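# Load three blocks flat into the spring-fed magazine

## Task

Put all three blocks into the spring-loaded magazine so that each one rests flat and sits beneath both of its retaining lips.

## Robot and tools

Robot: two arms, left_arm and right_arm, facing each other across a table. Each carries a five-finger hand (left_arm a left hand, right_arm a right hand). Scene frame: origin on the table top midway between the bases, z up, table at z = 0, left_arm's base on the +y side. Calibrated bases: left_arm at (-0.008, +0.503, 0), right_arm at (+0.020, -0.536, 0).

Frames: every hand pose, velocity and Hand target in a result is in that arm's own base frame. Fixed cameras and the table use the scene frame. The hand point sits 0.05 m in front of the palm and 0.15 m out from the wrist face. Its +z runs along the straight fingers and +y out of the palm. For the right hand +x points away from the thumb; for the left hand +x points toward the thumb. Fingertips reach 0.06 to 0.07 m past the point. A bracket on the little-finger side can hit things. With the fingers level, the wrist may hang lower than the hand and touch the table first.

The 28-number row (used by execute_actions and move), all values in [-1, 1], one row covering both arms: left_arm dx, dy, dz, rx, ry, rz; left hand little, ring, middle, index, thumb_bend, thumb_turn, force_limit, speed; then the same 14 for right_arm. dx..rz are offsets, not poses: they count from the arm's Hand target at the start of the action or move, along that arm's base axes. 1.0 equals 0.6 m or 180 degrees. rx, ry, rz form one rotation vector, turning about the Hand target's position. Sending all six as 0 re-commands the current Hand target. Hand numbers are absolute targets: fingers +1 straight, -1 curled; thumb_bend +1 straight, -1 fully bent; thumb_turn +1 beside the palm, -1 in front of it. force_limit maps -1..+1 to about 0..10 N (0..15 N for the two thumb motors). speed rises from near zero at -1 to full at +0.48 and above. A hand has no 'no change' value. To leave it alone, repeat its last sent eight numbers. If none has been sent yet, use hand_measured plus hand_force_limit and hand_speed. A grip with the thumb turned in front handles objects roughly 0.035 to 0.065 m thick. For a gentle grip, close at speed -0.94 or lower.

execute_actions(actions, cameras): actions is a list of actions. Each action is up to 15 rows, one per 1/30 s step; a short list holds its last row. Every row in an action counts from the same start pose. Images come back only for an empty actions list or when cameras names them.

move(target, speed, blend, stop_force, zero, blocking, cameras): drives each hand point in a straight line toward the offset in target. target is one row or a list of up to 15 rows, all counted from the same starting Hand targets. speed is in m/s (0.002 to 3.6, default 0.25), with turns at most twice that in rad/s. blend is a corner radius in m for lists. stop_force is in N (3 to 120, one value for both arms) and ends an arm's path when its wrist sensor feels that much push. Do not rely on it while the hand turns, or to feel light loose objects. zero (default true) re-zeroes before the move. blocking=false cannot be combined with stop_force. Paths do not avoid obstacles or the other arm. The move: line reports done, off_target, moving, held or fault, plus limits (paced = pose clipped, held = steps withheld).

wait(seconds 0 to 10): the robot holds its last command. stop: brakes a running move. zoom_image(camera, region [x0,y0,x1,y1], at most 504x504 px): enlarges part of the latest image from cam_high, cam_low, cam_left_wrist or cam_right_wrist (all 672x504). show_instructions: shows the reference pages. zero_wrist_force(arm): tares that arm's wrist sensor. finished_scene(scene): ends scene 1 or 2; it cannot be undone.

Reading results: Hand target is the last commanded pose, and the next offsets count from it. The hand point often rests a little short; add the gap as an offset. hand_measured, hand_stopped_by (moving, target, force, stalled, fault) and hand_load_n use the motor order above. A lost grip shows as load near 0. Wrist force and torque are in the end effector's axes.

Cautions: orientation commands are clipped to 32 degrees from the measured orientation per step. Keep paths away from each arm's own base. Arms are stiff, so aim only slightly past contacts and go slowly. Roughly 150 N of outside force or a joint torque limit (wrist joints 24.6 N m) causes a 10 s fault stop. Overheated motors (85 °C) lock the arm for 30 to 60 s. Never let the arms hit or press on each other, and never grip the other hand. Do not drop blocks, release them while moving, slam them, or let anything leave the table. A loose block may get an occasional nudge from outside.

Each tool is called after "Emit:" as name(argument=value, ...), one argument or row to a line, values as JSON.

Reference images:

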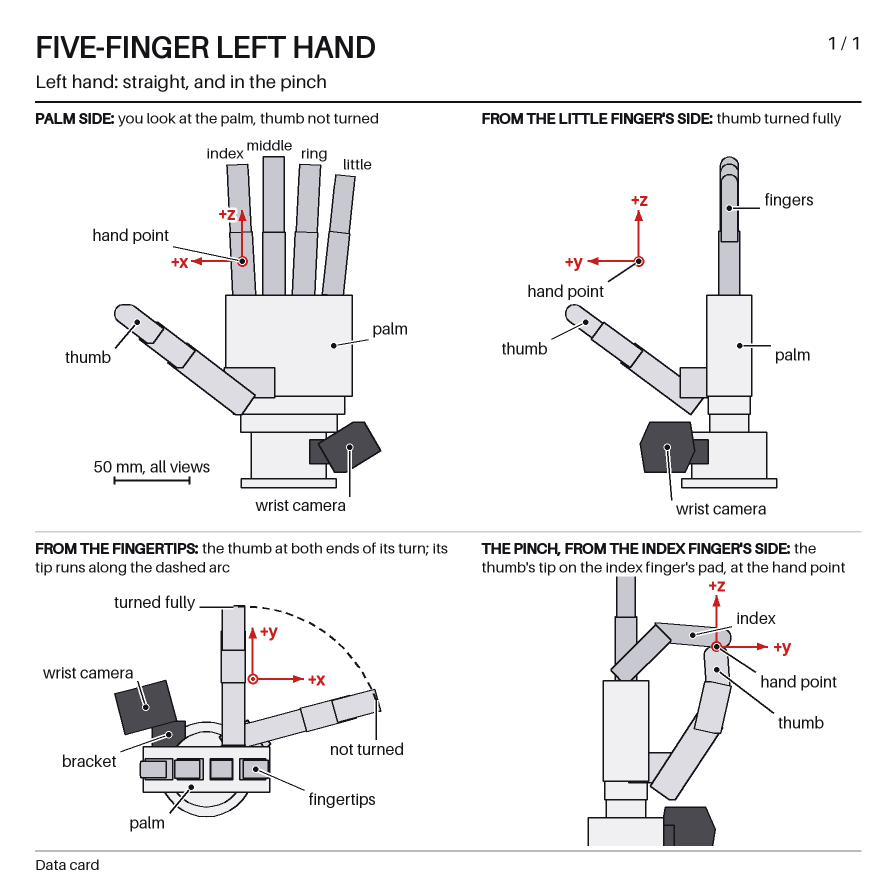

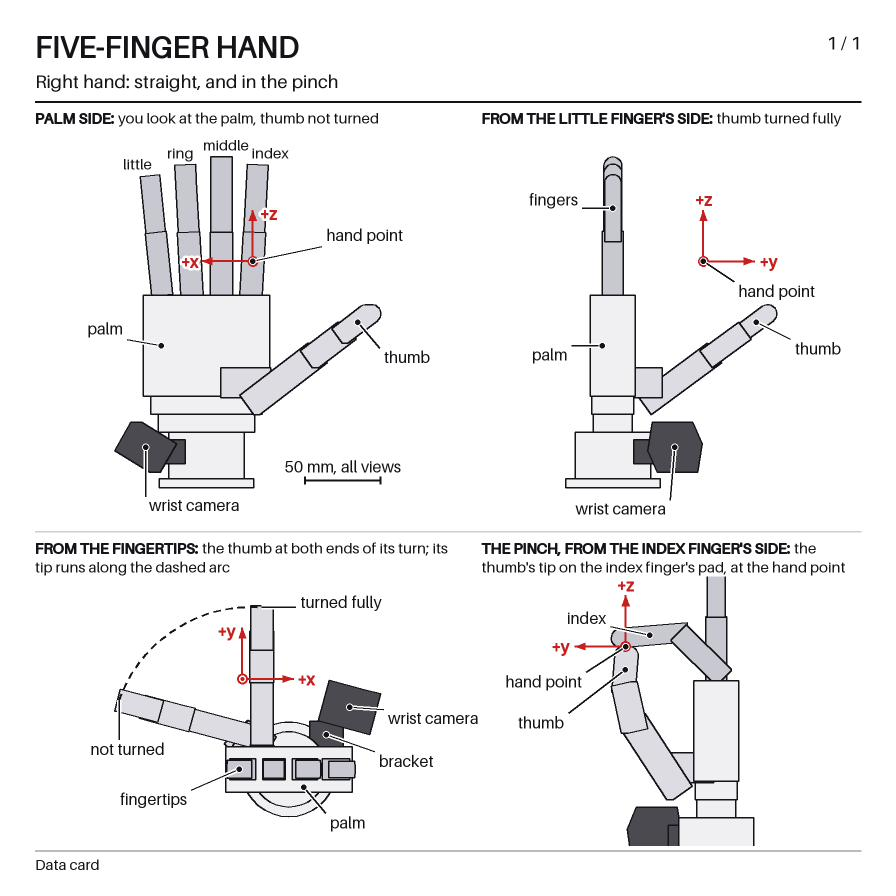

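## Session

Emit:
execute_actions(
  actions=[],
)

Scene clock: 0.00 s.
left_arm: end_effector_position=(+0.2651, +0.1257, +0.4658) hand_measured=(+1.000, +1.000, +1.000, +1.000, +1.000, +1.000) hand_load_n=(+0.0, +0.0, +0.0, +0.0, +0.0, +0.0) hand_stopped_by=(target, target, target, target, target, target) hand_force_limit=0.00 hand_speed=-0.80 end_effector_quat_wxyz=(-0.009, +0.916, +0.400, -0.011) | right_arm: end_effector_position=(+0.2663, -0.1057, +0.4762) hand_measured=(+1.000, +1.000, +1.000, +1.000, +1.000, +1.000) hand_load_n=(+0.0, +0.0, +0.0, +0.0, +0.0, +0.0) hand_stopped_by=(target, target, target, target, target, target) hand_force_limit=0.00 hand_speed=-0.80 end_effector_quat_wxyz=(-0.011, +0.416, +0.909, +0.020)
Joint positions: left_arm=[4.303 -1.438 -1.356 1.218 -1.599 1.909] | right_arm=[-1.169 -1.726 1.364 1.976 1.556 -1.883]
Joint velocities: within noise
Joint torques (N m): no reading
Wrist force (N): no reading
Wrist torque (N m): no reading
Wrist force, peak (N): no reading
Hand target: left_arm +0.2651, +0.1257, +0.4658; -0.009, +0.916, +0.400, -0.011 | right_arm +0.2663, -0.1057, +0.4762; -0.011, +0.416, +0.909, +0.020

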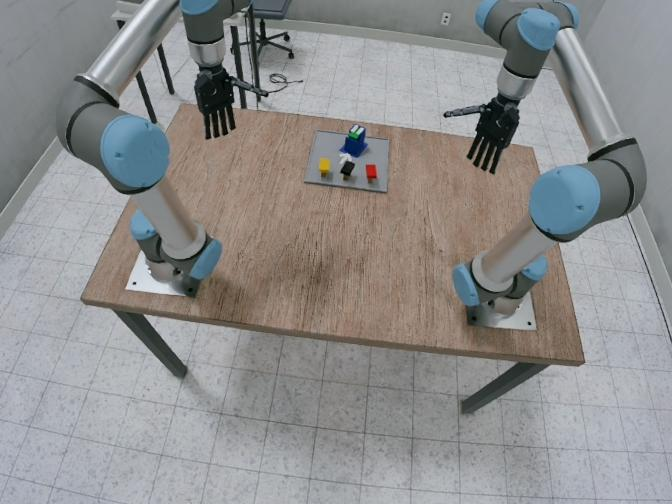

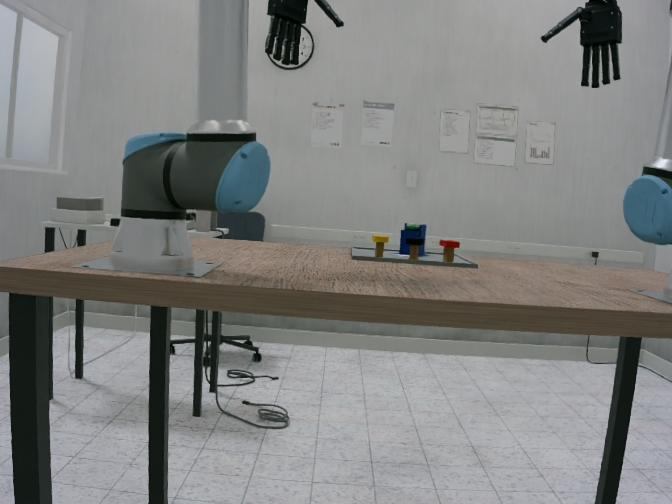

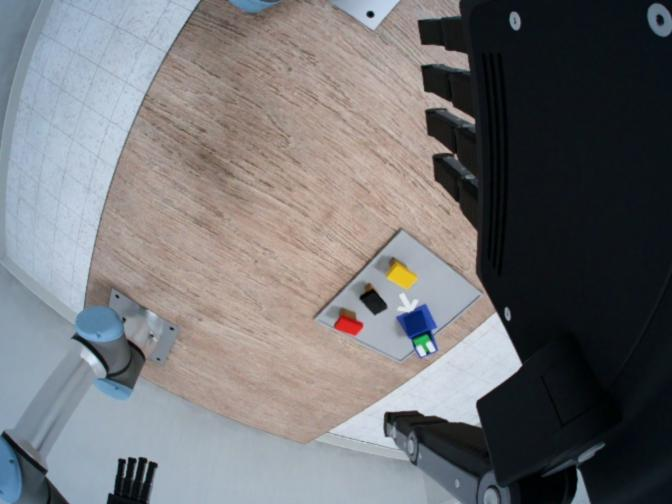

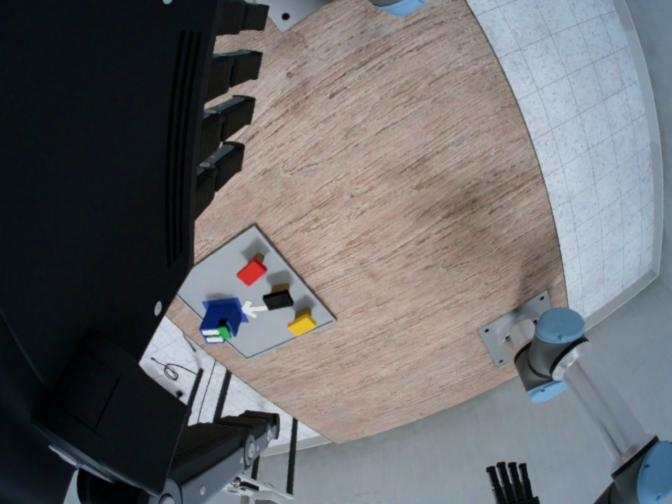

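Emit:
zoom_image(
  camera="cam_high",
  region=[290, 110, 410, 200],
)

Emit:
zoom_image(
  camera="cam_low",
  region=[340, 210, 490, 280],
)

Emit:
zoom_image(
  camera="cam_left_wrist",
  region=[300, 220, 490, 370],
)

Emit:
zoom_image(
  camera="cam_right_wrist",
  region=[160, 210, 350, 360],
)

Scaled by 4.200 from the camera's 672x504 image, which has a finer 960x720 frame.

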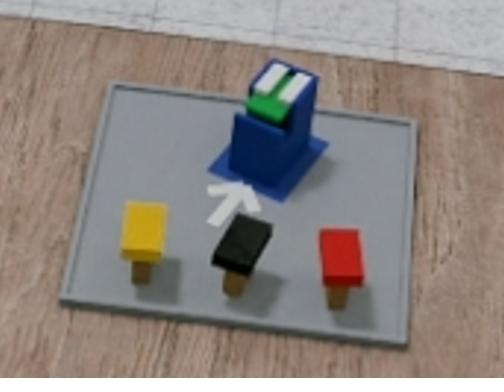

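Scaled by 3.360 from the camera's 672x504 image, which has a finer 960x720 frame.

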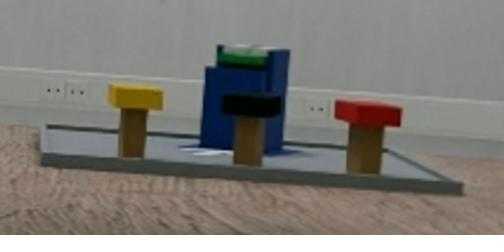

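Scaled by 2.653 from the camera's 672x504 image, which has a finer 960x720 frame.

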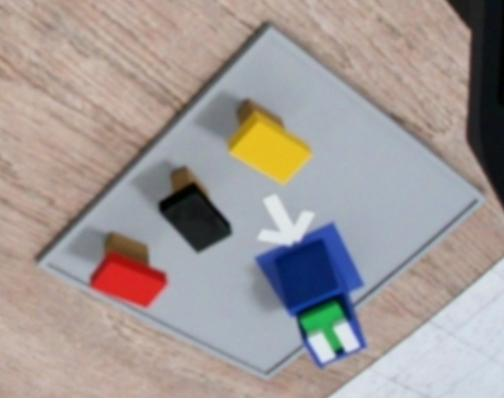

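Scaled by 2.653 from the camera's 672x504 image, which has a finer 960x720 frame.

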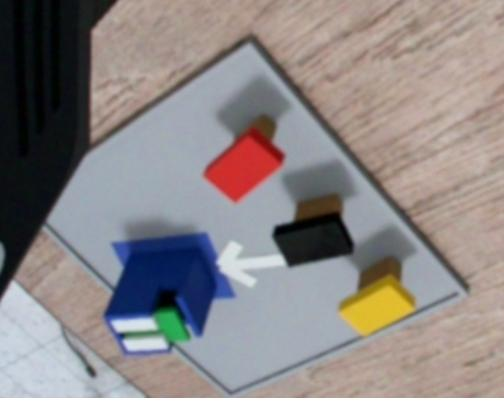

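Emit:
move(
  target=[0.252,0.603,-0.36,0,0,0,1,1,1,1,1,1,0,-0.8,0,0,0,0,0,0,1,1,1,1,1,1,0,-0.8],
  speed=0.4,
  cameras=["all"],
)

Scene clock: 6.63 s.
left_arm: end_effector_position=(+0.4163, +0.4874, +0.2498) hand_measured=(+1.000, +1.000, +1.000, +1.000, +1.000, +1.000) hand_load_n=(+0.0, +0.0, +0.0, +0.0, +0.0, +0.0) hand_stopped_by=(target, target, target, target, target, target) hand_force_limit=0.00 hand_speed=-0.80 end_effector_quat_wxyz=(-0.009, +0.916, +0.400, -0.011) | right_arm: end_effector_position=(+0.2663, -0.1057, +0.4762) hand_measured=(+1.000, +1.000, +1.000, +1.000, +1.000, +1.000) hand_load_n=(+0.0, +0.0, +0.0, +0.0, +0.0, +0.0) hand_stopped_by=(target, target, target, target, target, target) hand_force_limit=0.00 hand_speed=-0.80 end_effector_quat_wxyz=(-0.011, +0.416, +0.909, +0.020)
Joint positions: left_arm=[4.312 -2.405 -0.599 1.429 -1.599 1.917] | right_arm=[-1.169 -1.726 1.364 1.976 1.556 -1.883]
Joint torques (N m): left_arm=[-13.75 37.88 25.4 -4.27 -1.59 -1.1] | right_arm=[-0.73 -10.97 -19.9 2.22 -0.11 0.08]
Wrist force (N): left_arm=[0.0 -0.2 0.0] | right_arm=[-0.1 0.1 0.1]
Wrist torque (N m): left_arm=[-0.04 0.01 0.11] | right_arm=[0.02 0.01 -0.01]
Wrist force, peak (N): left_arm=[1.2 -0.8 0.8] | right_arm=[-0.1 0.0 0.5]
Hand target: left_arm +0.4163, +0.4875, +0.2498; -0.009, +0.916, +0.400, -0.011 | right_arm +0.2663, -0.1057, +0.4762; -0.011, +0.416, +0.909, +0.020
Off the commanded pose: left_arm 0.000 m, 0 deg | right_arm 0.000 m, 0 deg.
move: done
camera_calibration:
cam_left_wrist: T_world_to_cam=[[-0.575707, 0.817369, 0.0216497, -0.168501], [0.709918, 0.486538, 0.509212, -0.66631], [0.405681, 0.308527, -0.860369, 0.00849269], [0, 0, 0, 1]] pos_world=[0.372573, 0.459293, 0.350248]

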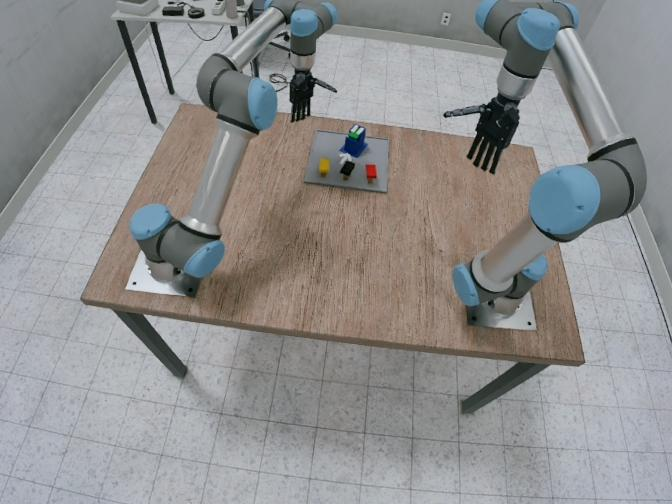

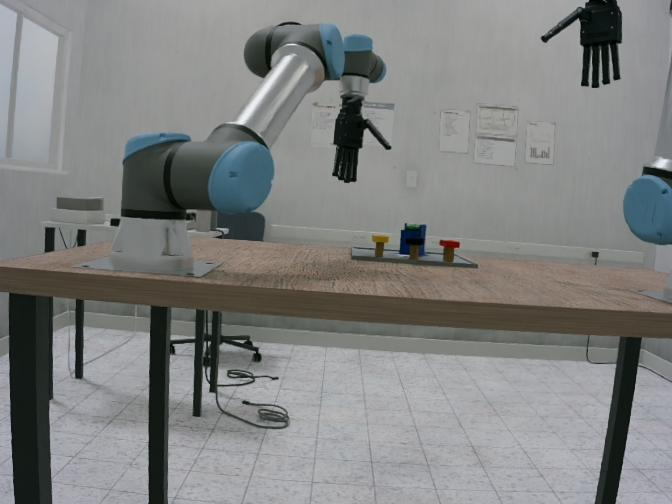

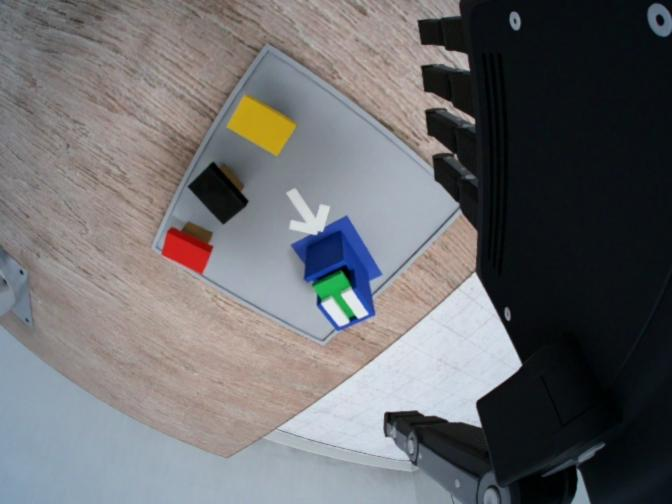

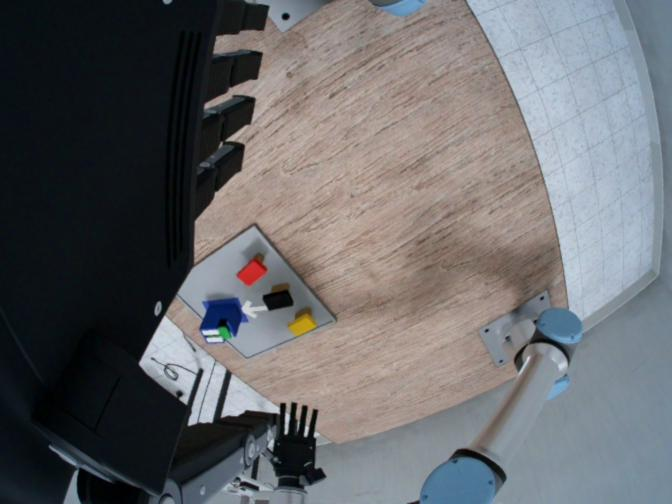

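Emit:
zoom_image(
  camera="cam_left_wrist",
  region=[270, 190, 400, 350],
)

Emit:
zoom_image(
  camera="cam_left_wrist",
  region=[150, 70, 320, 290],
)

Scaled by 3.150 from the camera's 672x504 image, which has a finer 960x720 frame.

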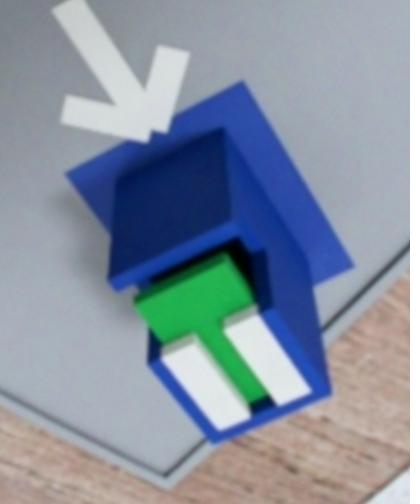

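Scaled by 2.291 from the camera's 672x504 image, which has a finer 960x720 frame.

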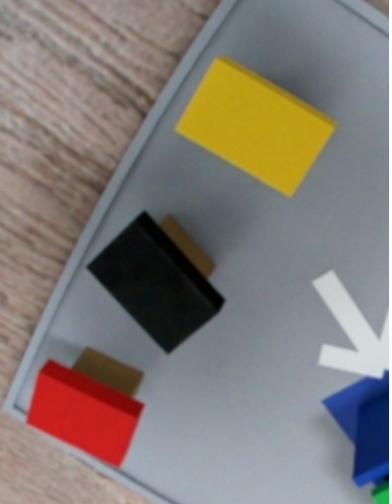

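Emit:
move(
  target=[0.087,-0.042,-0.05,0,0,0.6,1,1,1,1,1,1,0,-0.8,0,0,0,0,0,0,1,1,1,1,1,1,0,-0.8],
  speed=0.5,
  cameras=["cam_left_wrist", "cam_high"],
)

Scene clock: 19.73 s.
left_arm: end_effector_position=(+0.4685, +0.4623, +0.2198) hand_measured=(+1.000, +1.000, +1.000, +1.000, +1.000, +1.000) hand_load_n=(+0.0, +0.0, +0.0, +0.0, -0.5, +0.0) hand_stopped_by=(target, target, target, target, target, target) hand_force_limit=0.00 hand_speed=-0.80 end_effector_quat_wxyz=(+0.004, +0.215, +0.976, -0.014) | right_arm: end_effector_position=(+0.2663, -0.1057, +0.4762) hand_measured=(+1.000, +1.000, +1.000, +1.000, +1.000, +1.000) hand_load_n=(+0.0, +0.0, +0.0, +0.0, +0.0, +0.0) hand_stopped_by=(target, target, target, target, target, target) hand_force_limit=0.00 hand_speed=-0.80 end_effector_quat_wxyz=(-0.011, +0.416, +0.909, +0.020)
Joint positions: left_arm=[4.065 -2.396 -0.697 1.501 -1.552 -0.213] | right_arm=[-1.169 -1.726 1.364 1.976 1.556 -1.883]
Joint torques (N m): left_arm=[-11.85 32.67 24.72 -3.98 -1.45 -0.74] | right_arm=[-0.83 -11.4 -19.56 2 -0.2 0.05]
Wrist force (N): left_arm=[0.2 -0.1 0.0] | right_arm=[0.0 0.0 0.3]
Wrist torque (N m): left_arm=[-0.01 -0.03 0.12] | right_arm=[-0.01 -0.02 0.00]
Wrist force, peak (N): left_arm=[0.7 -0.7 -0.2] | right_arm=[-0.3 -0.3 0.2]
Hand target: left_arm +0.4685, +0.4623, +0.2198; +0.004, +0.215, +0.977, -0.014 | right_arm +0.2663, -0.1057, +0.4762; -0.011, +0.416, +0.909, +0.020
Off the commanded pose: left_arm 0.000 m, 0 deg | right_arm 0.000 m, 0 deg.
move: done
camera_calibration:
cam_left_wrist: T_world_to_cam=[[-0.599772, -0.799881, 0.021539, 0.641656], [-0.68201, 0.525097, 0.509054, -0.0415428], [-0.418493, 0.290626, -0.860465, 0.363664], [0, 0, 0, 1]] pos_world=[0.508705, 0.429372, 0.320247]
Images, in order (width x height): cam_high 672x504, cam_left_wrist 672x504.

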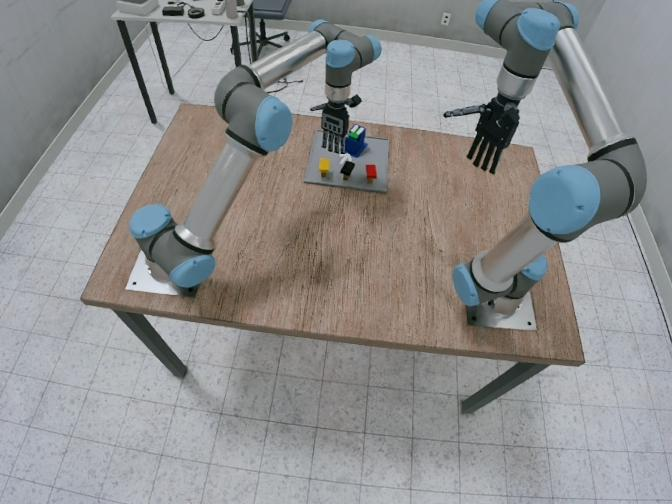

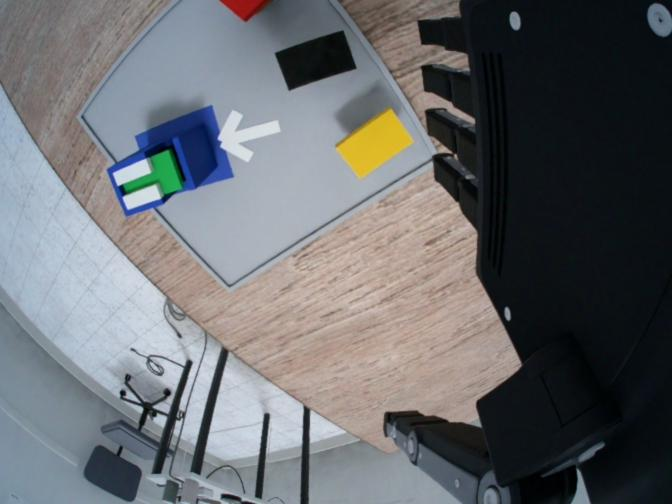

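Emit:
zoom_image(
  camera="cam_left_wrist",
  region=[90, 90, 250, 230],
)

Emit:
zoom_image(
  camera="cam_left_wrist",
  region=[210, 0, 450, 190],
)

Scaled by 3.150 from the camera's 672x504 image, which has a finer 960x720 frame.

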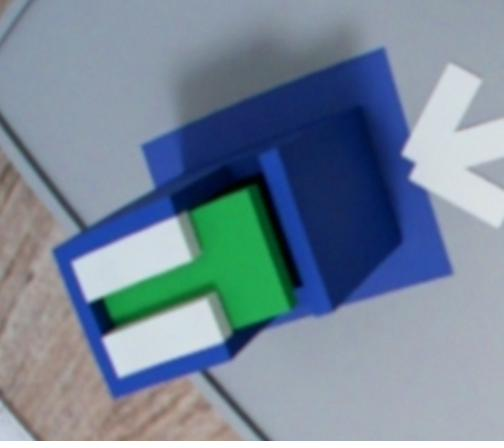

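Scaled by 2.100 from the camera's 672x504 image, which has a finer 960x720 frame.

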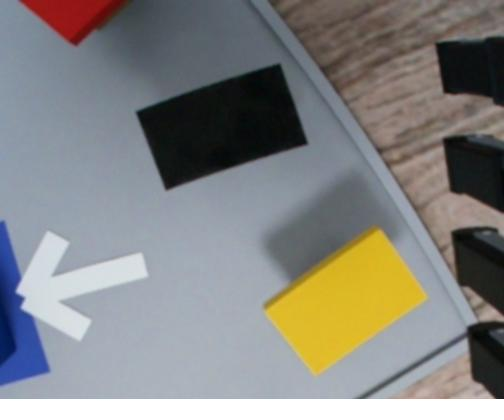

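Emit:
move(
  target=[0.159,0.1295,-0.10,0,0,0,-1,-1,-1,-1,1,1,0,-0.3,0,0,0,0,0,0,1,1,1,1,1,1,0,-0.8],
  speed=0.3,
  cameras=["cam_left_wrist"],
)

Scene clock: 52.27 s.
left_arm: end_effector_position=(+0.5627, +0.5389, +0.1594) hand_measured=(-1.000, -1.000, -1.000, -1.000, +1.000, +1.000) hand_load_n=(+0.0, +0.0, +0.0, +0.0, +0.0, +0.0) hand_stopped_by=(target, target, target, target, target, target) hand_force_limit=0.00 hand_speed=-0.30 end_effector_quat_wxyz=(+0.058, +0.233, +0.969, +0.065) | right_arm: end_effector_position=(+0.2663, -0.1057, +0.4762) hand_measured=(+1.000, +1.000, +1.000, +1.000, +1.000, +1.000) hand_load_n=(+0.0, +0.0, +0.0, +0.0, +0.0, +0.0) hand_stopped_by=(target, target, target, target, target, target) hand_force_limit=0.00 hand_speed=-0.80 end_effector_quat_wxyz=(-0.011, +0.416, +0.909, +0.020)
Joint positions: left_arm=[4.038 -2.81 -0.035 1.441 -1.521 -0.206] | right_arm=[-1.169 -1.726 1.364 1.976 1.556 -1.883]
Joint torques (N m): left_arm=[12.48 43.19 26.54 -0.32 1.79 1.44] | right_arm=[-0.53 -11.06 -19.34 2.04 -0.06 0.15]
Wrist force (N): left_arm=[0.3 0.0 -0.2] | right_arm=[-0.2 0.0 0.2]
Wrist torque (N m): left_arm=[-0.05 -0.08 -0.04] | right_arm=[-0.01 0.01 -0.01]
Wrist force, peak (N): left_arm=[0.9 -0.9 -0.6] | right_arm=[-0.4 0.1 0.1]
Hand target: left_arm +0.5639, +0.5400, +0.1598; +0.004, +0.215, +0.977, -0.014 | right_arm +0.2663, -0.1057, +0.4762; -0.011, +0.416, +0.909, +0.020
Off the commanded pose: left_arm 0.002 m, 11 deg | right_arm 0.000 m, 0 deg.
elbow stopped short (left arm): the move would have taken joint 3 (elbow) straighter than the controller allows.
move: off_target (left_arm)
camera_calibration:
cam_left_wrist: T_world_to_cam=[[-0.618119, -0.768287, -0.166324, 0.784028], [-0.73266, 0.486396, 0.476056, 0.0678403], [-0.284848, 0.416119, -0.863543, 0.186416], [0, 0, 0, 1]] pos_world=[0.587427, 0.49179, 0.259085]
Images, in order (width x height): cam_left_wrist 672x504.

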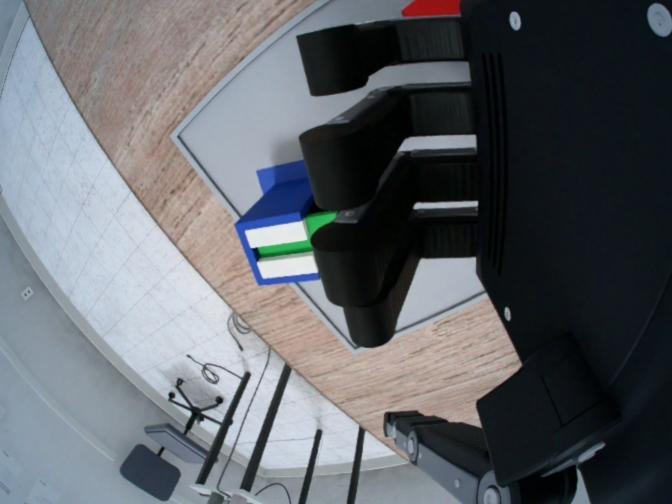

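Emit:
move(
  target=[-0.519,-0.1525,0.15,0,0,0.041,-1,-1,-1,-1,1,1,0,-0.3,0,0,0,0,0,0,1,1,1,1,1,1,0,-0.8],
  speed=0.4,
)

Scene clock: 71.07 s.
left_arm: end_effector_position=(+0.2526, +0.4485, +0.2498) hand_measured=(-1.000, -1.000, -1.000, -1.000, +1.000, +1.000) hand_load_n=(+0.0, +0.5, +0.0, +0.0, +0.0, +0.0) hand_stopped_by=(target, target, target, target, target, target) hand_force_limit=0.00 hand_speed=-0.30 end_effector_quat_wxyz=(+0.005, +0.152, +0.988, -0.014) | right_arm: end_effector_position=(+0.2663, -0.1057, +0.4762) hand_measured=(+1.000, +1.000, +1.000, +1.000, +1.000, +1.000) hand_load_n=(+0.0, +0.0, +0.0, +0.0, +0.0, +0.0) hand_stopped_by=(target, target, target, target, target, target) hand_force_limit=0.00 hand_speed=-0.80 end_effector_quat_wxyz=(-0.011, +0.416, +0.909, +0.020)
Joint positions: left_arm=[4.407 -1.961 -1.325 1.689 -1.557 -0.001] | right_arm=[-1.169 -1.726 1.364 1.976 1.556 -1.883]
Joint torques (N m): left_arm=[15.61 41.97 10.86 -0.21 1.87 1.03] | right_arm=[-0.4 -11.12 -19.8 1.97 -0.09 0.19]
Wrist force (N): left_arm=[0.5 -0.1 0.0] | right_arm=[-0.2 -0.2 0.1]
Wrist torque (N m): left_arm=[0.00 -0.08 -0.03] | right_arm=[-0.03 0.02 -0.01]
Wrist force, peak (N): left_arm=[1.6 -0.8 -0.6] | right_arm=[0.0 -0.2 0.4]
Hand target: left_arm +0.2525, +0.4485, +0.2498; +0.005, +0.152, +0.988, -0.014 | right_arm +0.2663, -0.1057, +0.4762; -0.011, +0.416, +0.909, +0.020
Off the commanded pose: left_arm 0.000 m, 0 deg | right_arm 0.000 m, 0 deg.
move: done

Emit:
move(
  target=[
    [0.4401,-0.1384,0.372,-0.15,-0.477,0,-1,-1,-1,-1,1,1,0,-0.3,0,0,0,0,0,0,1,1,1,1,1,1,0,-0.8],
    [0.4307,-0.1355,0.5172,-0.1833,-0.583,0,-1,-1,-1,-1,1,1,0,-0.3,0,0,0,0,0,0,1,1,1,1,1,1,0,-0.8],
  ],
  speed=0.4,
  blend=[0.03,0],
  cameras=["cam_high"],
)

Scene clock: 78.63 s.
left_arm: end_effector_position=(+0.5110, +0.3672, +0.5601) hand_measured=(-1.000, -1.000, -1.000, -1.000, +1.000, +1.000) hand_load_n=(+0.0, +0.0, +0.0, +0.0, +0.5, +0.0) hand_stopped_by=(target, target, target, target, target, target) hand_force_limit=0.00 hand_speed=-0.30 end_effector_quat_wxyz=(+0.812, +0.096, +0.560, -0.132) | right_arm: end_effector_position=(+0.2663, -0.1057, +0.4762) hand_measured=(+1.000, +1.000, +1.000, +1.000, +1.000, +1.000) hand_load_n=(+0.0, +0.0, +0.0, +0.0, +0.0, +0.0) hand_stopped_by=(target, target, target, target, target, target) hand_force_limit=0.00 hand_speed=-0.80 end_effector_quat_wxyz=(-0.011, +0.416, +0.909, +0.020)
Joint positions: left_arm=[4.413 -1.955 -1.312 1.778 0.364 -0.079] | right_arm=[-1.169 -1.726 1.364 1.976 1.556 -1.883]
Joint torques (N m): left_arm=[13.28 19.65 25.7 -0.44 3.19 -1.51] | right_arm=[0.09 -10.93 -19.8 1.8 -0.06 0.15]
Wrist force (N): left_arm=[-1.4 -0.5 0.8] | right_arm=[0.0 -0.1 0.1]
Wrist torque (N m): left_arm=[-0.15 -0.03 0.03] | right_arm=[-0.01 -0.01 0.00]
Wrist force, peak (N): left_arm=[-2.0 -1.3 0.9] | right_arm=[0.0 -0.2 0.4]
Hand target: left_arm +0.5110, +0.3672, +0.5601; +0.812, +0.096, +0.560, -0.132 | right_arm +0.2663, -0.1057, +0.4762; -0.011, +0.416, +0.909, +0.020
Off the commanded pose: left_arm 0.000 m, 0 deg | right_arm 0.000 m, 0 deg.
move: done
Images, in order (width x height): cam_high 672x504.

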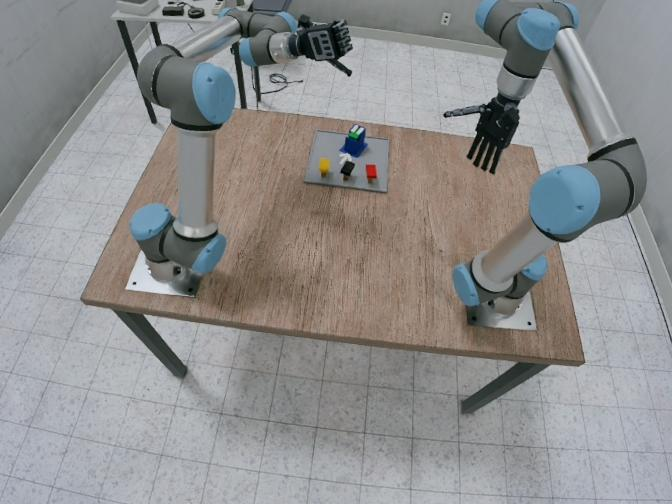

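Emit:
move(
  target=[
    [0.0127,0.04,-0.1282,-0.318,0.1,0,-1,-1,-1,-1,1,1,0,-0.3,0,0,0,0,0,0,1,1,1,1,1,1,0,-0.8],
    [-0.0143,-0.0458,-0.2287,-0.636,0.2,0,-1,-1,-1,-1,1,1,0,-0.3,0,0,0,0,0,0,1,1,1,1,1,1,0,-0.8],
    [-0.054,-0.1717,-0.201,-0.954,0.3,0,-1,-1,-1,-1,1,1,0,-0.3,0,0,0,0,0,0,1,1,1,1,1,1,0,-0.8],
  ],
  speed=0.4,
  blend=[0.03,0.03,0],
  cameras=["cam_high"],
)

Scene clock: 84.17 s.
left_arm: end_effector_position=(+0.4786, +0.2642, +0.4395) hand_measured=(-1.000, -1.000, -1.000, -1.000, +1.000, +1.000) hand_load_n=(+0.0, +0.0, +0.0, +0.0, +0.0, +0.0) hand_stopped_by=(target, target, target, target, target, target) hand_force_limit=0.00 hand_speed=-0.30 end_effector_quat_wxyz=(+0.076, +0.815, -0.118, +0.563) | right_arm: end_effector_position=(+0.2663, -0.1057, +0.4762) hand_measured=(+1.000, +1.000, +1.000, +1.000, +1.000, +1.000) hand_load_n=(+0.0, +0.0, +0.0, +0.0, +0.0, +0.0) hand_stopped_by=(target, target, target, target, target, target) hand_force_limit=0.00 hand_speed=-0.80 end_effector_quat_wxyz=(-0.011, +0.416, +0.909, +0.020)
Joint positions: left_arm=[4.413 -1.495 -1.883 -1.276 0.364 -0.053] | right_arm=[-1.169 -1.726 1.364 1.976 1.556 -1.883]
Joint torques (N m): left_arm=[-12.88 6.76 30.44 0.49 0.51 1.19] | right_arm=[-0.15 -11.42 -20.04 1.75 -0.11 0.1]
Wrist force (N): left_arm=[1.8 -0.1 1.0] | right_arm=[-0.1 -0.2 0.3]
Wrist torque (N m): left_arm=[-0.06 0.11 0.07] | right_arm=[-0.05 -0.01 -0.01]
Wrist force, peak (N): left_arm=[-1.8 -0.9 1.1] | right_arm=[-0.2 -0.2 0.4]
Hand target: left_arm +0.4786, +0.2642, +0.4395; +0.076, +0.815, -0.118, +0.563 | right_arm +0.2663, -0.1057, +0.4762; -0.011, +0.416, +0.909, +0.020
Off the commanded pose: left_arm 0.000 m, 0 deg | right_arm 0.000 m, 0 deg.
move: done
Images, in order (width x height): cam_high 672x504.

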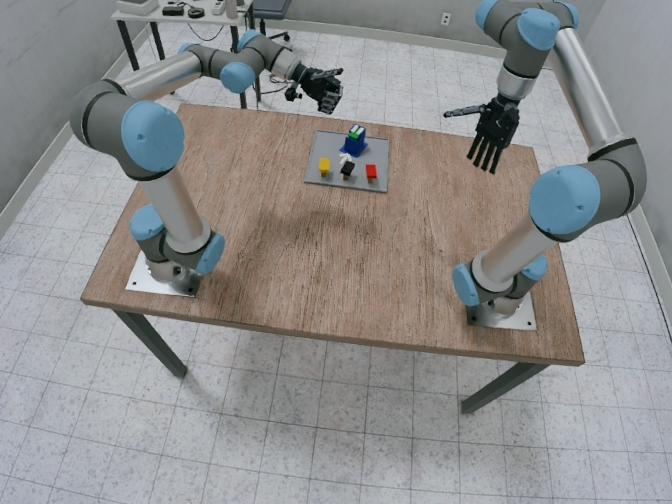

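Emit:
move(
  target=[
    [-0.3455,0.1087,-0.3162,0.1167,0.371,0,-1,-1,-1,-1,1,1,0,-0.3,0,0,0,0,0,0,1,1,1,1,1,1,0,-0.8],
    [-0.131,0.2597,-0.349,-0.1838,0.3817,0.414,-1,-1,-1,-1,1,1,0,-0.3,0,0,0,0,0,0,1,1,1,1,1,1,0,-0.8],
    [0.1423,0.4597,-0.449,-0.518,0.2001,0.7914,-1,-1,-1,-1,1,1,0,-0.3,0,0,0,0,0,0,1,1,1,1,1,1,0,-0.8],
  ],
  speed=0.4,
  blend=[0.03,0.03,0],
  cameras=["cam_high", "cam_left_wrist"],
)

Scene clock: 92.43 s.
left_arm: end_effector_position=(+0.5639, +0.5399, +0.1701) hand_measured=(-1.000, -1.000, -1.000, -1.000, +1.000, +1.000) hand_load_n=(+0.0, +0.0, +0.0, +0.0, +0.0, +0.0) hand_stopped_by=(target, target, target, target, target, target) hand_force_limit=0.00 hand_speed=-0.30 end_effector_quat_wxyz=(+0.004, +0.214, +0.977, -0.014) | right_arm: end_effector_position=(+0.2663, -0.1057, +0.4762) hand_measured=(+1.000, +1.000, +1.000, +1.000, +1.000, +1.000) hand_load_n=(+0.0, +0.0, +0.0, +0.0, +0.0, +0.0) hand_stopped_by=(target, target, target, target, target, target) hand_force_limit=0.00 hand_speed=-0.80 end_effector_quat_wxyz=(-0.011, +0.416, +0.909, +0.020)
Joint positions: left_arm=[4.025 -2.191 -1.166 -1.376 1.551 -3.396] | right_arm=[-1.169 -1.726 1.364 1.976 1.556 -1.883]
Joint torques (N m): left_arm=[-11.88 33.44 28.59 0.89 1.62 -0.98] | right_arm=[-0.46 -11.13 -20.21 1.5 -0.04 0.14]
Wrist force (N): left_arm=[0.5 -0.4 -0.6] | right_arm=[-0.1 -0.1 0.0]
Wrist torque (N m): left_arm=[-0.02 -0.10 0.15] | right_arm=[-0.02 0.01 -0.01]
Wrist force, peak (N): left_arm=[2.3 -0.2 1.5] | right_arm=[-0.2 -0.1 0.4]
Hand target: left_arm +0.5639, +0.5400, +0.1701; +0.004, +0.214, +0.977, -0.014 | right_arm +0.2663, -0.1057, +0.4762; -0.011, +0.416, +0.909, +0.020
Off the commanded pose: left_arm 0.000 m, 0 deg | right_arm 0.000 m, 0 deg.
move: done
camera_calibration:
cam_left_wrist: T_world_to_cam=[[-0.598736, -0.800657, 0.0215217, 0.761941], [-0.682747, 0.524243, 0.508945, 0.00887988], [-0.418773, 0.29003, -0.86053, 0.338703], [0, 0, 0, 1]] pos_world=[0.604104, 0.507164, 0.270546]
Images, in order (width x height): cam_high 672x504, cam_left_wrist 672x504.

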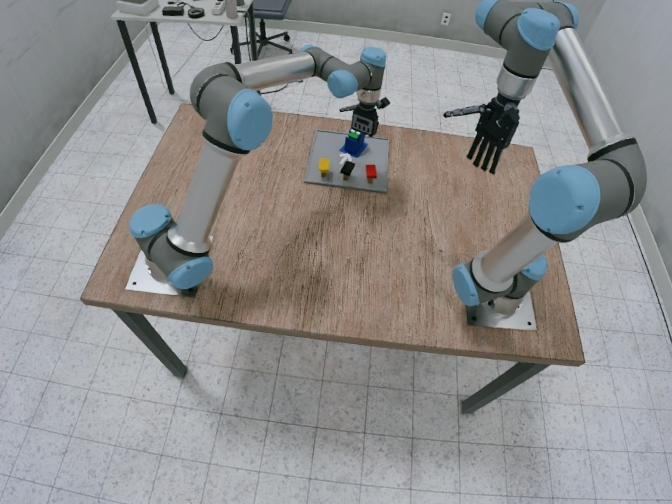

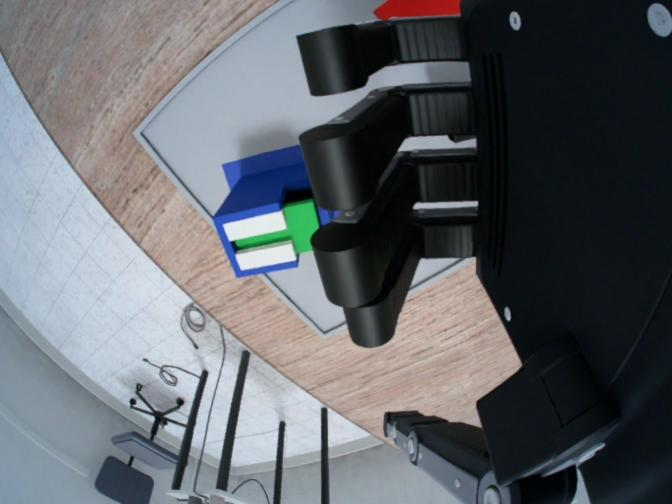

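Emit:
move(
  target=[-0.035,-0.075,-0.05,0,0,0,-1,-1,-1,-1,1,1,0,-0.3,0,0,0,0,0,0,1,1,1,1,1,1,0,-0.8],
  speed=0.3,
  cameras=["cam_left_wrist"],
)

Emit:
zoom_image(
  camera="cam_left_wrist",
  region=[160, 120, 340, 280],
)

Scene clock: 94.23 s.
left_arm: end_effector_position=(+0.5430, +0.4951, +0.1402) hand_measured=(-1.000, -1.000, -1.000, -1.000, +1.000, +1.000) hand_load_n=(+0.0, +0.0, +0.0, +0.0, +0.0, +0.0) hand_stopped_by=(target, target, target, target, target, target) hand_force_limit=0.00 hand_speed=-0.30 end_effector_quat_wxyz=(+0.004, +0.214, +0.977, -0.014) | right_arm: end_effector_position=(+0.2663, -0.1057, +0.4762) hand_measured=(+1.000, +1.000, +1.000, +1.000, +1.000, +1.000) hand_load_n=(+0.0, +0.0, +0.0, +0.0, +0.0, +0.0) hand_stopped_by=(target, target, target, target, target, target) hand_force_limit=0.00 hand_speed=-0.80 end_effector_quat_wxyz=(-0.011, +0.416, +0.909, +0.020)
Joint positions: left_arm=[4.007 -2.105 -1.386 -1.243 1.55 -3.415] | right_arm=[-1.169 -1.726 1.364 1.976 1.556 -1.883]
Joint torques (N m): left_arm=[-11.85 53.08 13.47 4.2 -1.5 -1.04] | right_arm=[-0.66 -11.07 -20.27 1.41 -0.06 0.05]
Wrist force (N): left_arm=[0.3 -0.3 -0.2] | right_arm=[0.0 0.0 0.1]
Wrist torque (N m): left_arm=[-0.02 -0.06 0.14] | right_arm=[-0.01 -0.01 0.00]
Wrist force, peak (N): left_arm=[0.3 -0.9 -0.3] | right_arm=[0.0 -0.3 0.4]
Hand target: left_arm +0.5429, +0.4950, +0.1401; +0.004, +0.214, +0.977, -0.014 | right_arm +0.2663, -0.1057, +0.4762; -0.011, +0.416, +0.909, +0.020
Off the commanded pose: left_arm 0.000 m, 0 deg | right_arm 0.000 m, 0 deg.
move: done
camera_calibration:
cam_left_wrist: T_world_to_cam=[[-0.598405, -0.800898, 0.021767, 0.713979], [-0.682841, 0.524032, 0.509037, 0.0334973], [-0.419093, 0.289747, -0.860469, 0.317548], [0, 0, 0, 1]] pos_world=[0.583204, 0.462262, 0.240648]
Images, in order (width x height): cam_left_wrist 672x504.

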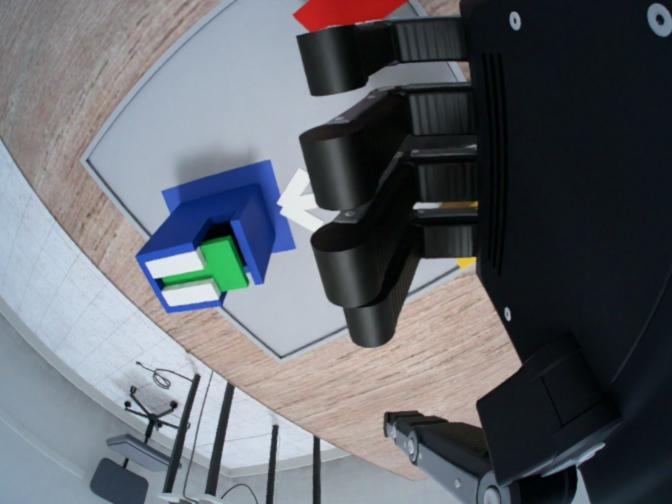

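Scaled by 2.800 from the camera's 672x504 image, which has a finer 960x720 frame.

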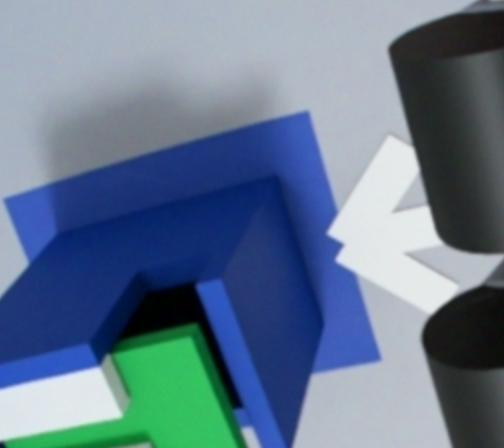

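Emit:
zoom_image(
  camera="cam_left_wrist",
  region=[130, 200, 290, 320],
)

Scaled by 3.150 from the camera's 672x504 image, which has a finer 960x720 frame.

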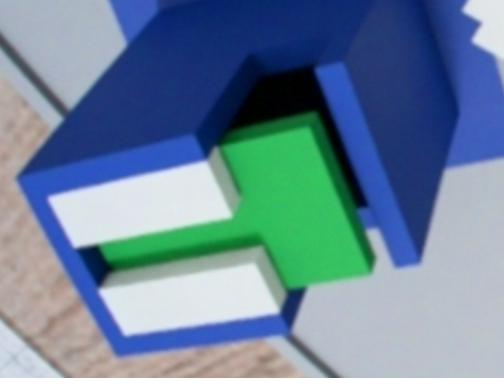

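Emit:
move(
  target=[0.0313,0.2235,0.083,0.0093,0.0006,0,-1,-1,-1,1,1,1,0,-0.3,0,0,0,0,0,0,1,1,1,1,1,1,0,-0.8],
  speed=0.3,
  cameras=["cam_left_wrist", "cam_high"],
)

Emit:
zoom_image(
  camera="cam_left_wrist",
  region=[320, 100, 500, 320],
)

Scene clock: 102.30 s.
left_arm: end_effector_position=(+0.5617, +0.6290, +0.1899) hand_measured=(-1.000, -1.000, -1.000, +1.000, +1.000, +1.000) hand_load_n=(+0.0, +0.0, +0.0, +0.0, +0.0, +0.0) hand_stopped_by=(target, target, target, target, target, target) hand_force_limit=0.00 hand_speed=-0.30 end_effector_quat_wxyz=(+0.000, +0.214, +0.977, +0.000) | right_arm: end_effector_position=(+0.2663, -0.1057, +0.4762) hand_measured=(+1.000, +1.000, +1.000, +1.000, +1.000, +1.000) hand_load_n=(+0.0, +0.0, +0.0, +0.0, +0.0, +0.0) hand_stopped_by=(target, target, target, target, target, target) hand_force_limit=0.00 hand_speed=-0.80 end_effector_quat_wxyz=(-0.011, +0.416, +0.909, +0.020)
Joint positions: left_arm=[4.093 -2.335 -0.882 -1.495 1.571 -3.329] | right_arm=[-1.169 -1.726 1.364 1.976 1.556 -1.883]
Joint torques (N m): left_arm=[12.86 37.17 30.19 0.71 1.64 1.11] | right_arm=[-0.28 -11.68 -20.58 1.47 -0.08 0.11]
Wrist force (N): left_arm=[0.4 -0.6 -0.2] | right_arm=[-0.3 -0.2 0.1]
Wrist torque (N m): left_arm=[-0.09 -0.05 0.01] | right_arm=[-0.04 0.03 -0.03]
Wrist force, peak (N): left_arm=[0.1 -1.5 -0.1] | right_arm=[-0.3 -0.3 0.2]
Hand target: left_arm +0.5617, +0.6291, +0.1899; +0.000, +0.214, +0.977, +0.000 | right_arm +0.2663, -0.1057, +0.4762; -0.011, +0.416, +0.909, +0.020
Off the commanded pose: left_arm 0.000 m, 0 deg | right_arm 0.000 m, 0 deg.
move: done
camera_calibration:
cam_left_wrist: T_world_to_cam=[[-0.598454, -0.801157, -0.000612193, 0.835877], [-0.681881, 0.508955, 0.52536, -0.0433955], [-0.420584, 0.314821, -0.85088, 0.312569], [0, 0, 0, 1]] pos_world=[0.602105, 0.593352, 0.289268]
Images, in order (width x height): cam_high 672x504, cam_left_wrist 672x504.

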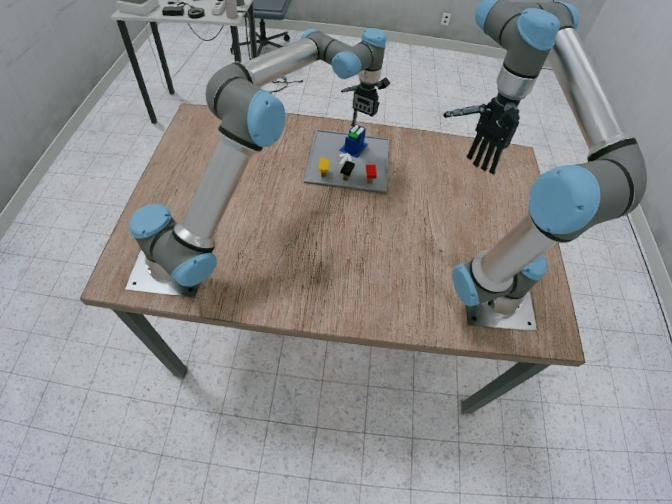

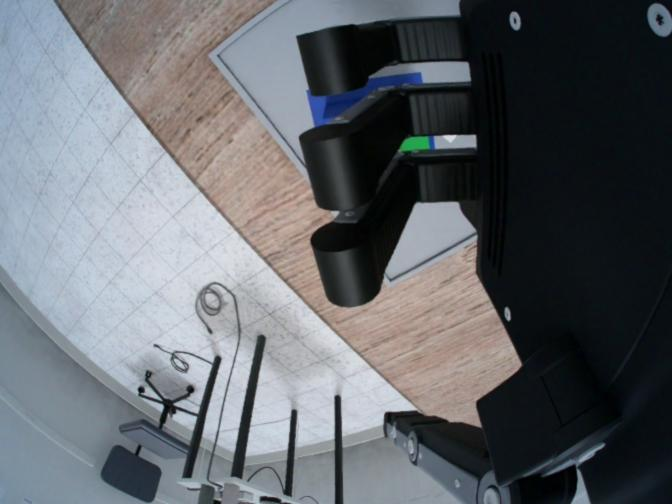

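Scaled by 2.291 from the camera's 672x504 image, which has a finer 960x720 frame.

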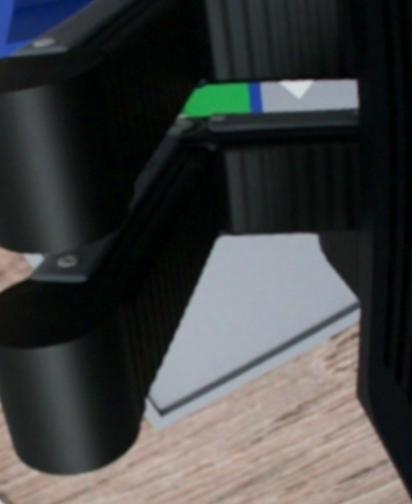

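Emit:
zoom_image(
  camera="cam_high",
  region=[320, 60, 400, 170],
)

Scaled by 4.582 from the camera's 672x504 image, which has a finer 960x720 frame.

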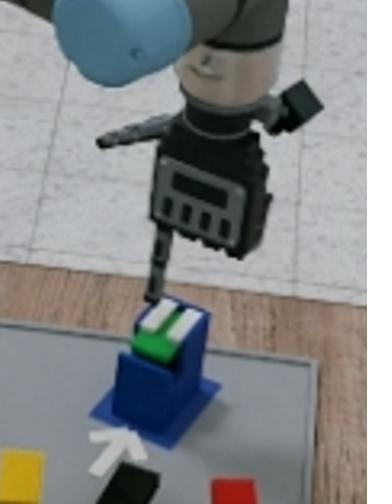

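Emit:
move(
  target=[0,0,-0.045,0,0,0,-1,-1,-1,1,1,1,0,-0.3,0,0,0,0,0,0,1,1,1,1,1,1,0,-0.8],
  speed=0.1,
  cameras=["cam_left_wrist", "cam_high", "cam_low"],
)

Emit:
zoom_image(
  camera="cam_high",
  region=[335, 110, 385, 160],
)

Emit:
zoom_image(
  camera="cam_low",
  region=[370, 180, 460, 270],
)

Scene clock: 108.07 s.
left_arm: end_effector_position=(+0.5617, +0.6291, +0.1631) hand_measured=(-1.000, -1.000, -1.000, +1.000, +1.000, +1.000) hand_load_n=(+0.0, +0.0, +0.0, +0.0, +0.0, +0.0) hand_stopped_by=(target, target, target, target, target, target) hand_force_limit=0.00 hand_speed=-0.30 end_effector_quat_wxyz=(+0.000, +0.214, +0.977, +0.000) | right_arm: end_effector_position=(+0.2663, -0.1057, +0.4762) hand_measured=(+1.000, +1.000, +1.000, +1.000, +1.000, +1.000) hand_load_n=(+0.0, +0.5, +0.0, +0.0, +0.0, +0.0) hand_stopped_by=(target, target, target, target, target, target) hand_force_limit=0.00 hand_speed=-0.80 end_effector_quat_wxyz=(-0.011, +0.416, +0.909, +0.020)
Joint positions: left_arm=[4.093 -2.343 -0.935 -1.433 1.571 -3.33] | right_arm=[-1.169 -1.726 1.364 1.976 1.556 -1.883]
Joint torques (N m): left_arm=[11.93 38.32 15.78 3.9 1.15 0.48] | right_arm=[-0.28 -10.91 -20.34 1.29 0.02 0.11]
Wrist force (N): left_arm=[0.2 -0.3 -0.1] | right_arm=[0.0 -0.1 0.2]
Wrist torque (N m): left_arm=[-0.04 -0.01 -0.01] | right_arm=[-0.03 0.00 0.00]
Wrist force, peak (N): left_arm=[0.7 -0.7 -0.1] | right_arm=[-0.3 -0.2 0.3]
Hand target: left_arm +0.5617, +0.6291, +0.1629; +0.000, +0.214, +0.977, +0.000 | right_arm +0.2663, -0.1057, +0.4762; -0.011, +0.416, +0.909, +0.020
Off the commanded pose: left_arm 0.000 m, 0 deg | right_arm 0.000 m, 0 deg.
move: done
camera_calibration:
cam_left_wrist: T_world_to_cam=[[-0.598394, -0.801202, -0.000494199, 0.83582], [-0.681875, 0.508948, 0.525375, -0.0293193], [-0.42068, 0.314718, -0.850871, 0.289882], [0, 0, 0, 1]] pos_world=[0.602105, 0.593352, 0.262469]
Images, in order (width x height): cam_high 672x504, cam_low 672x504, cam_left_wrist 672x504.

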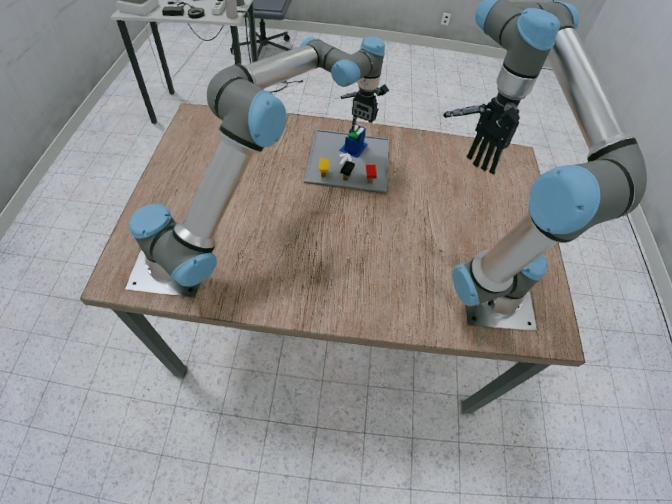

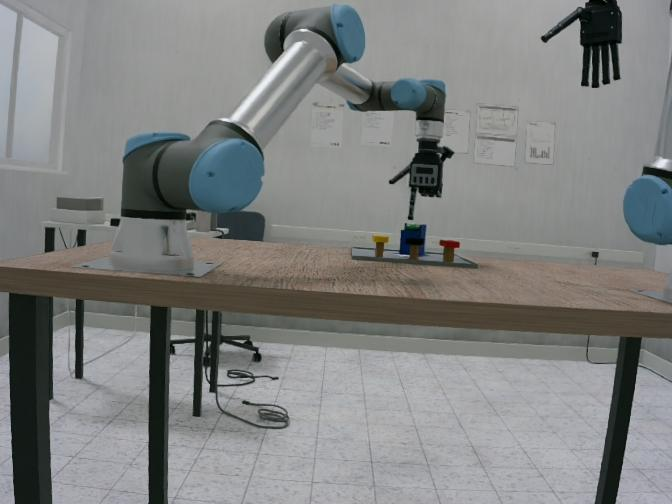

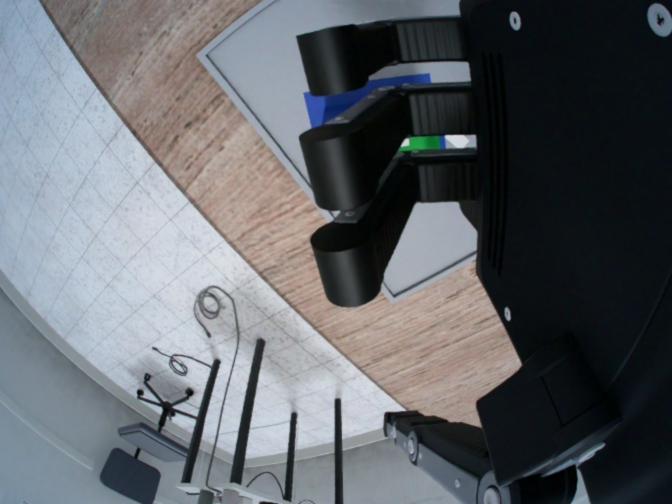

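Scaled by 10.080 from the camera's 672x504 image, which has a finer 960x720 frame.

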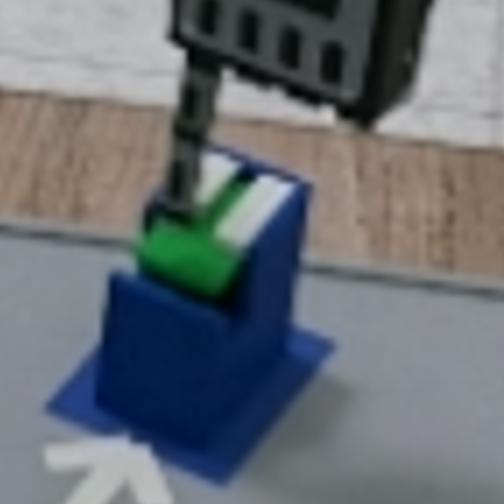

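Scaled by 5.600 from the camera's 672x504 image, which has a finer 960x720 frame.

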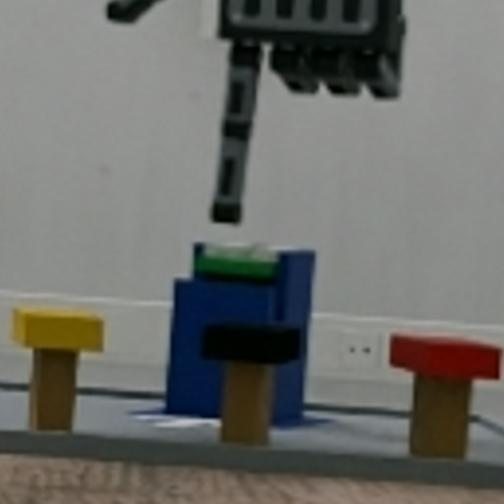

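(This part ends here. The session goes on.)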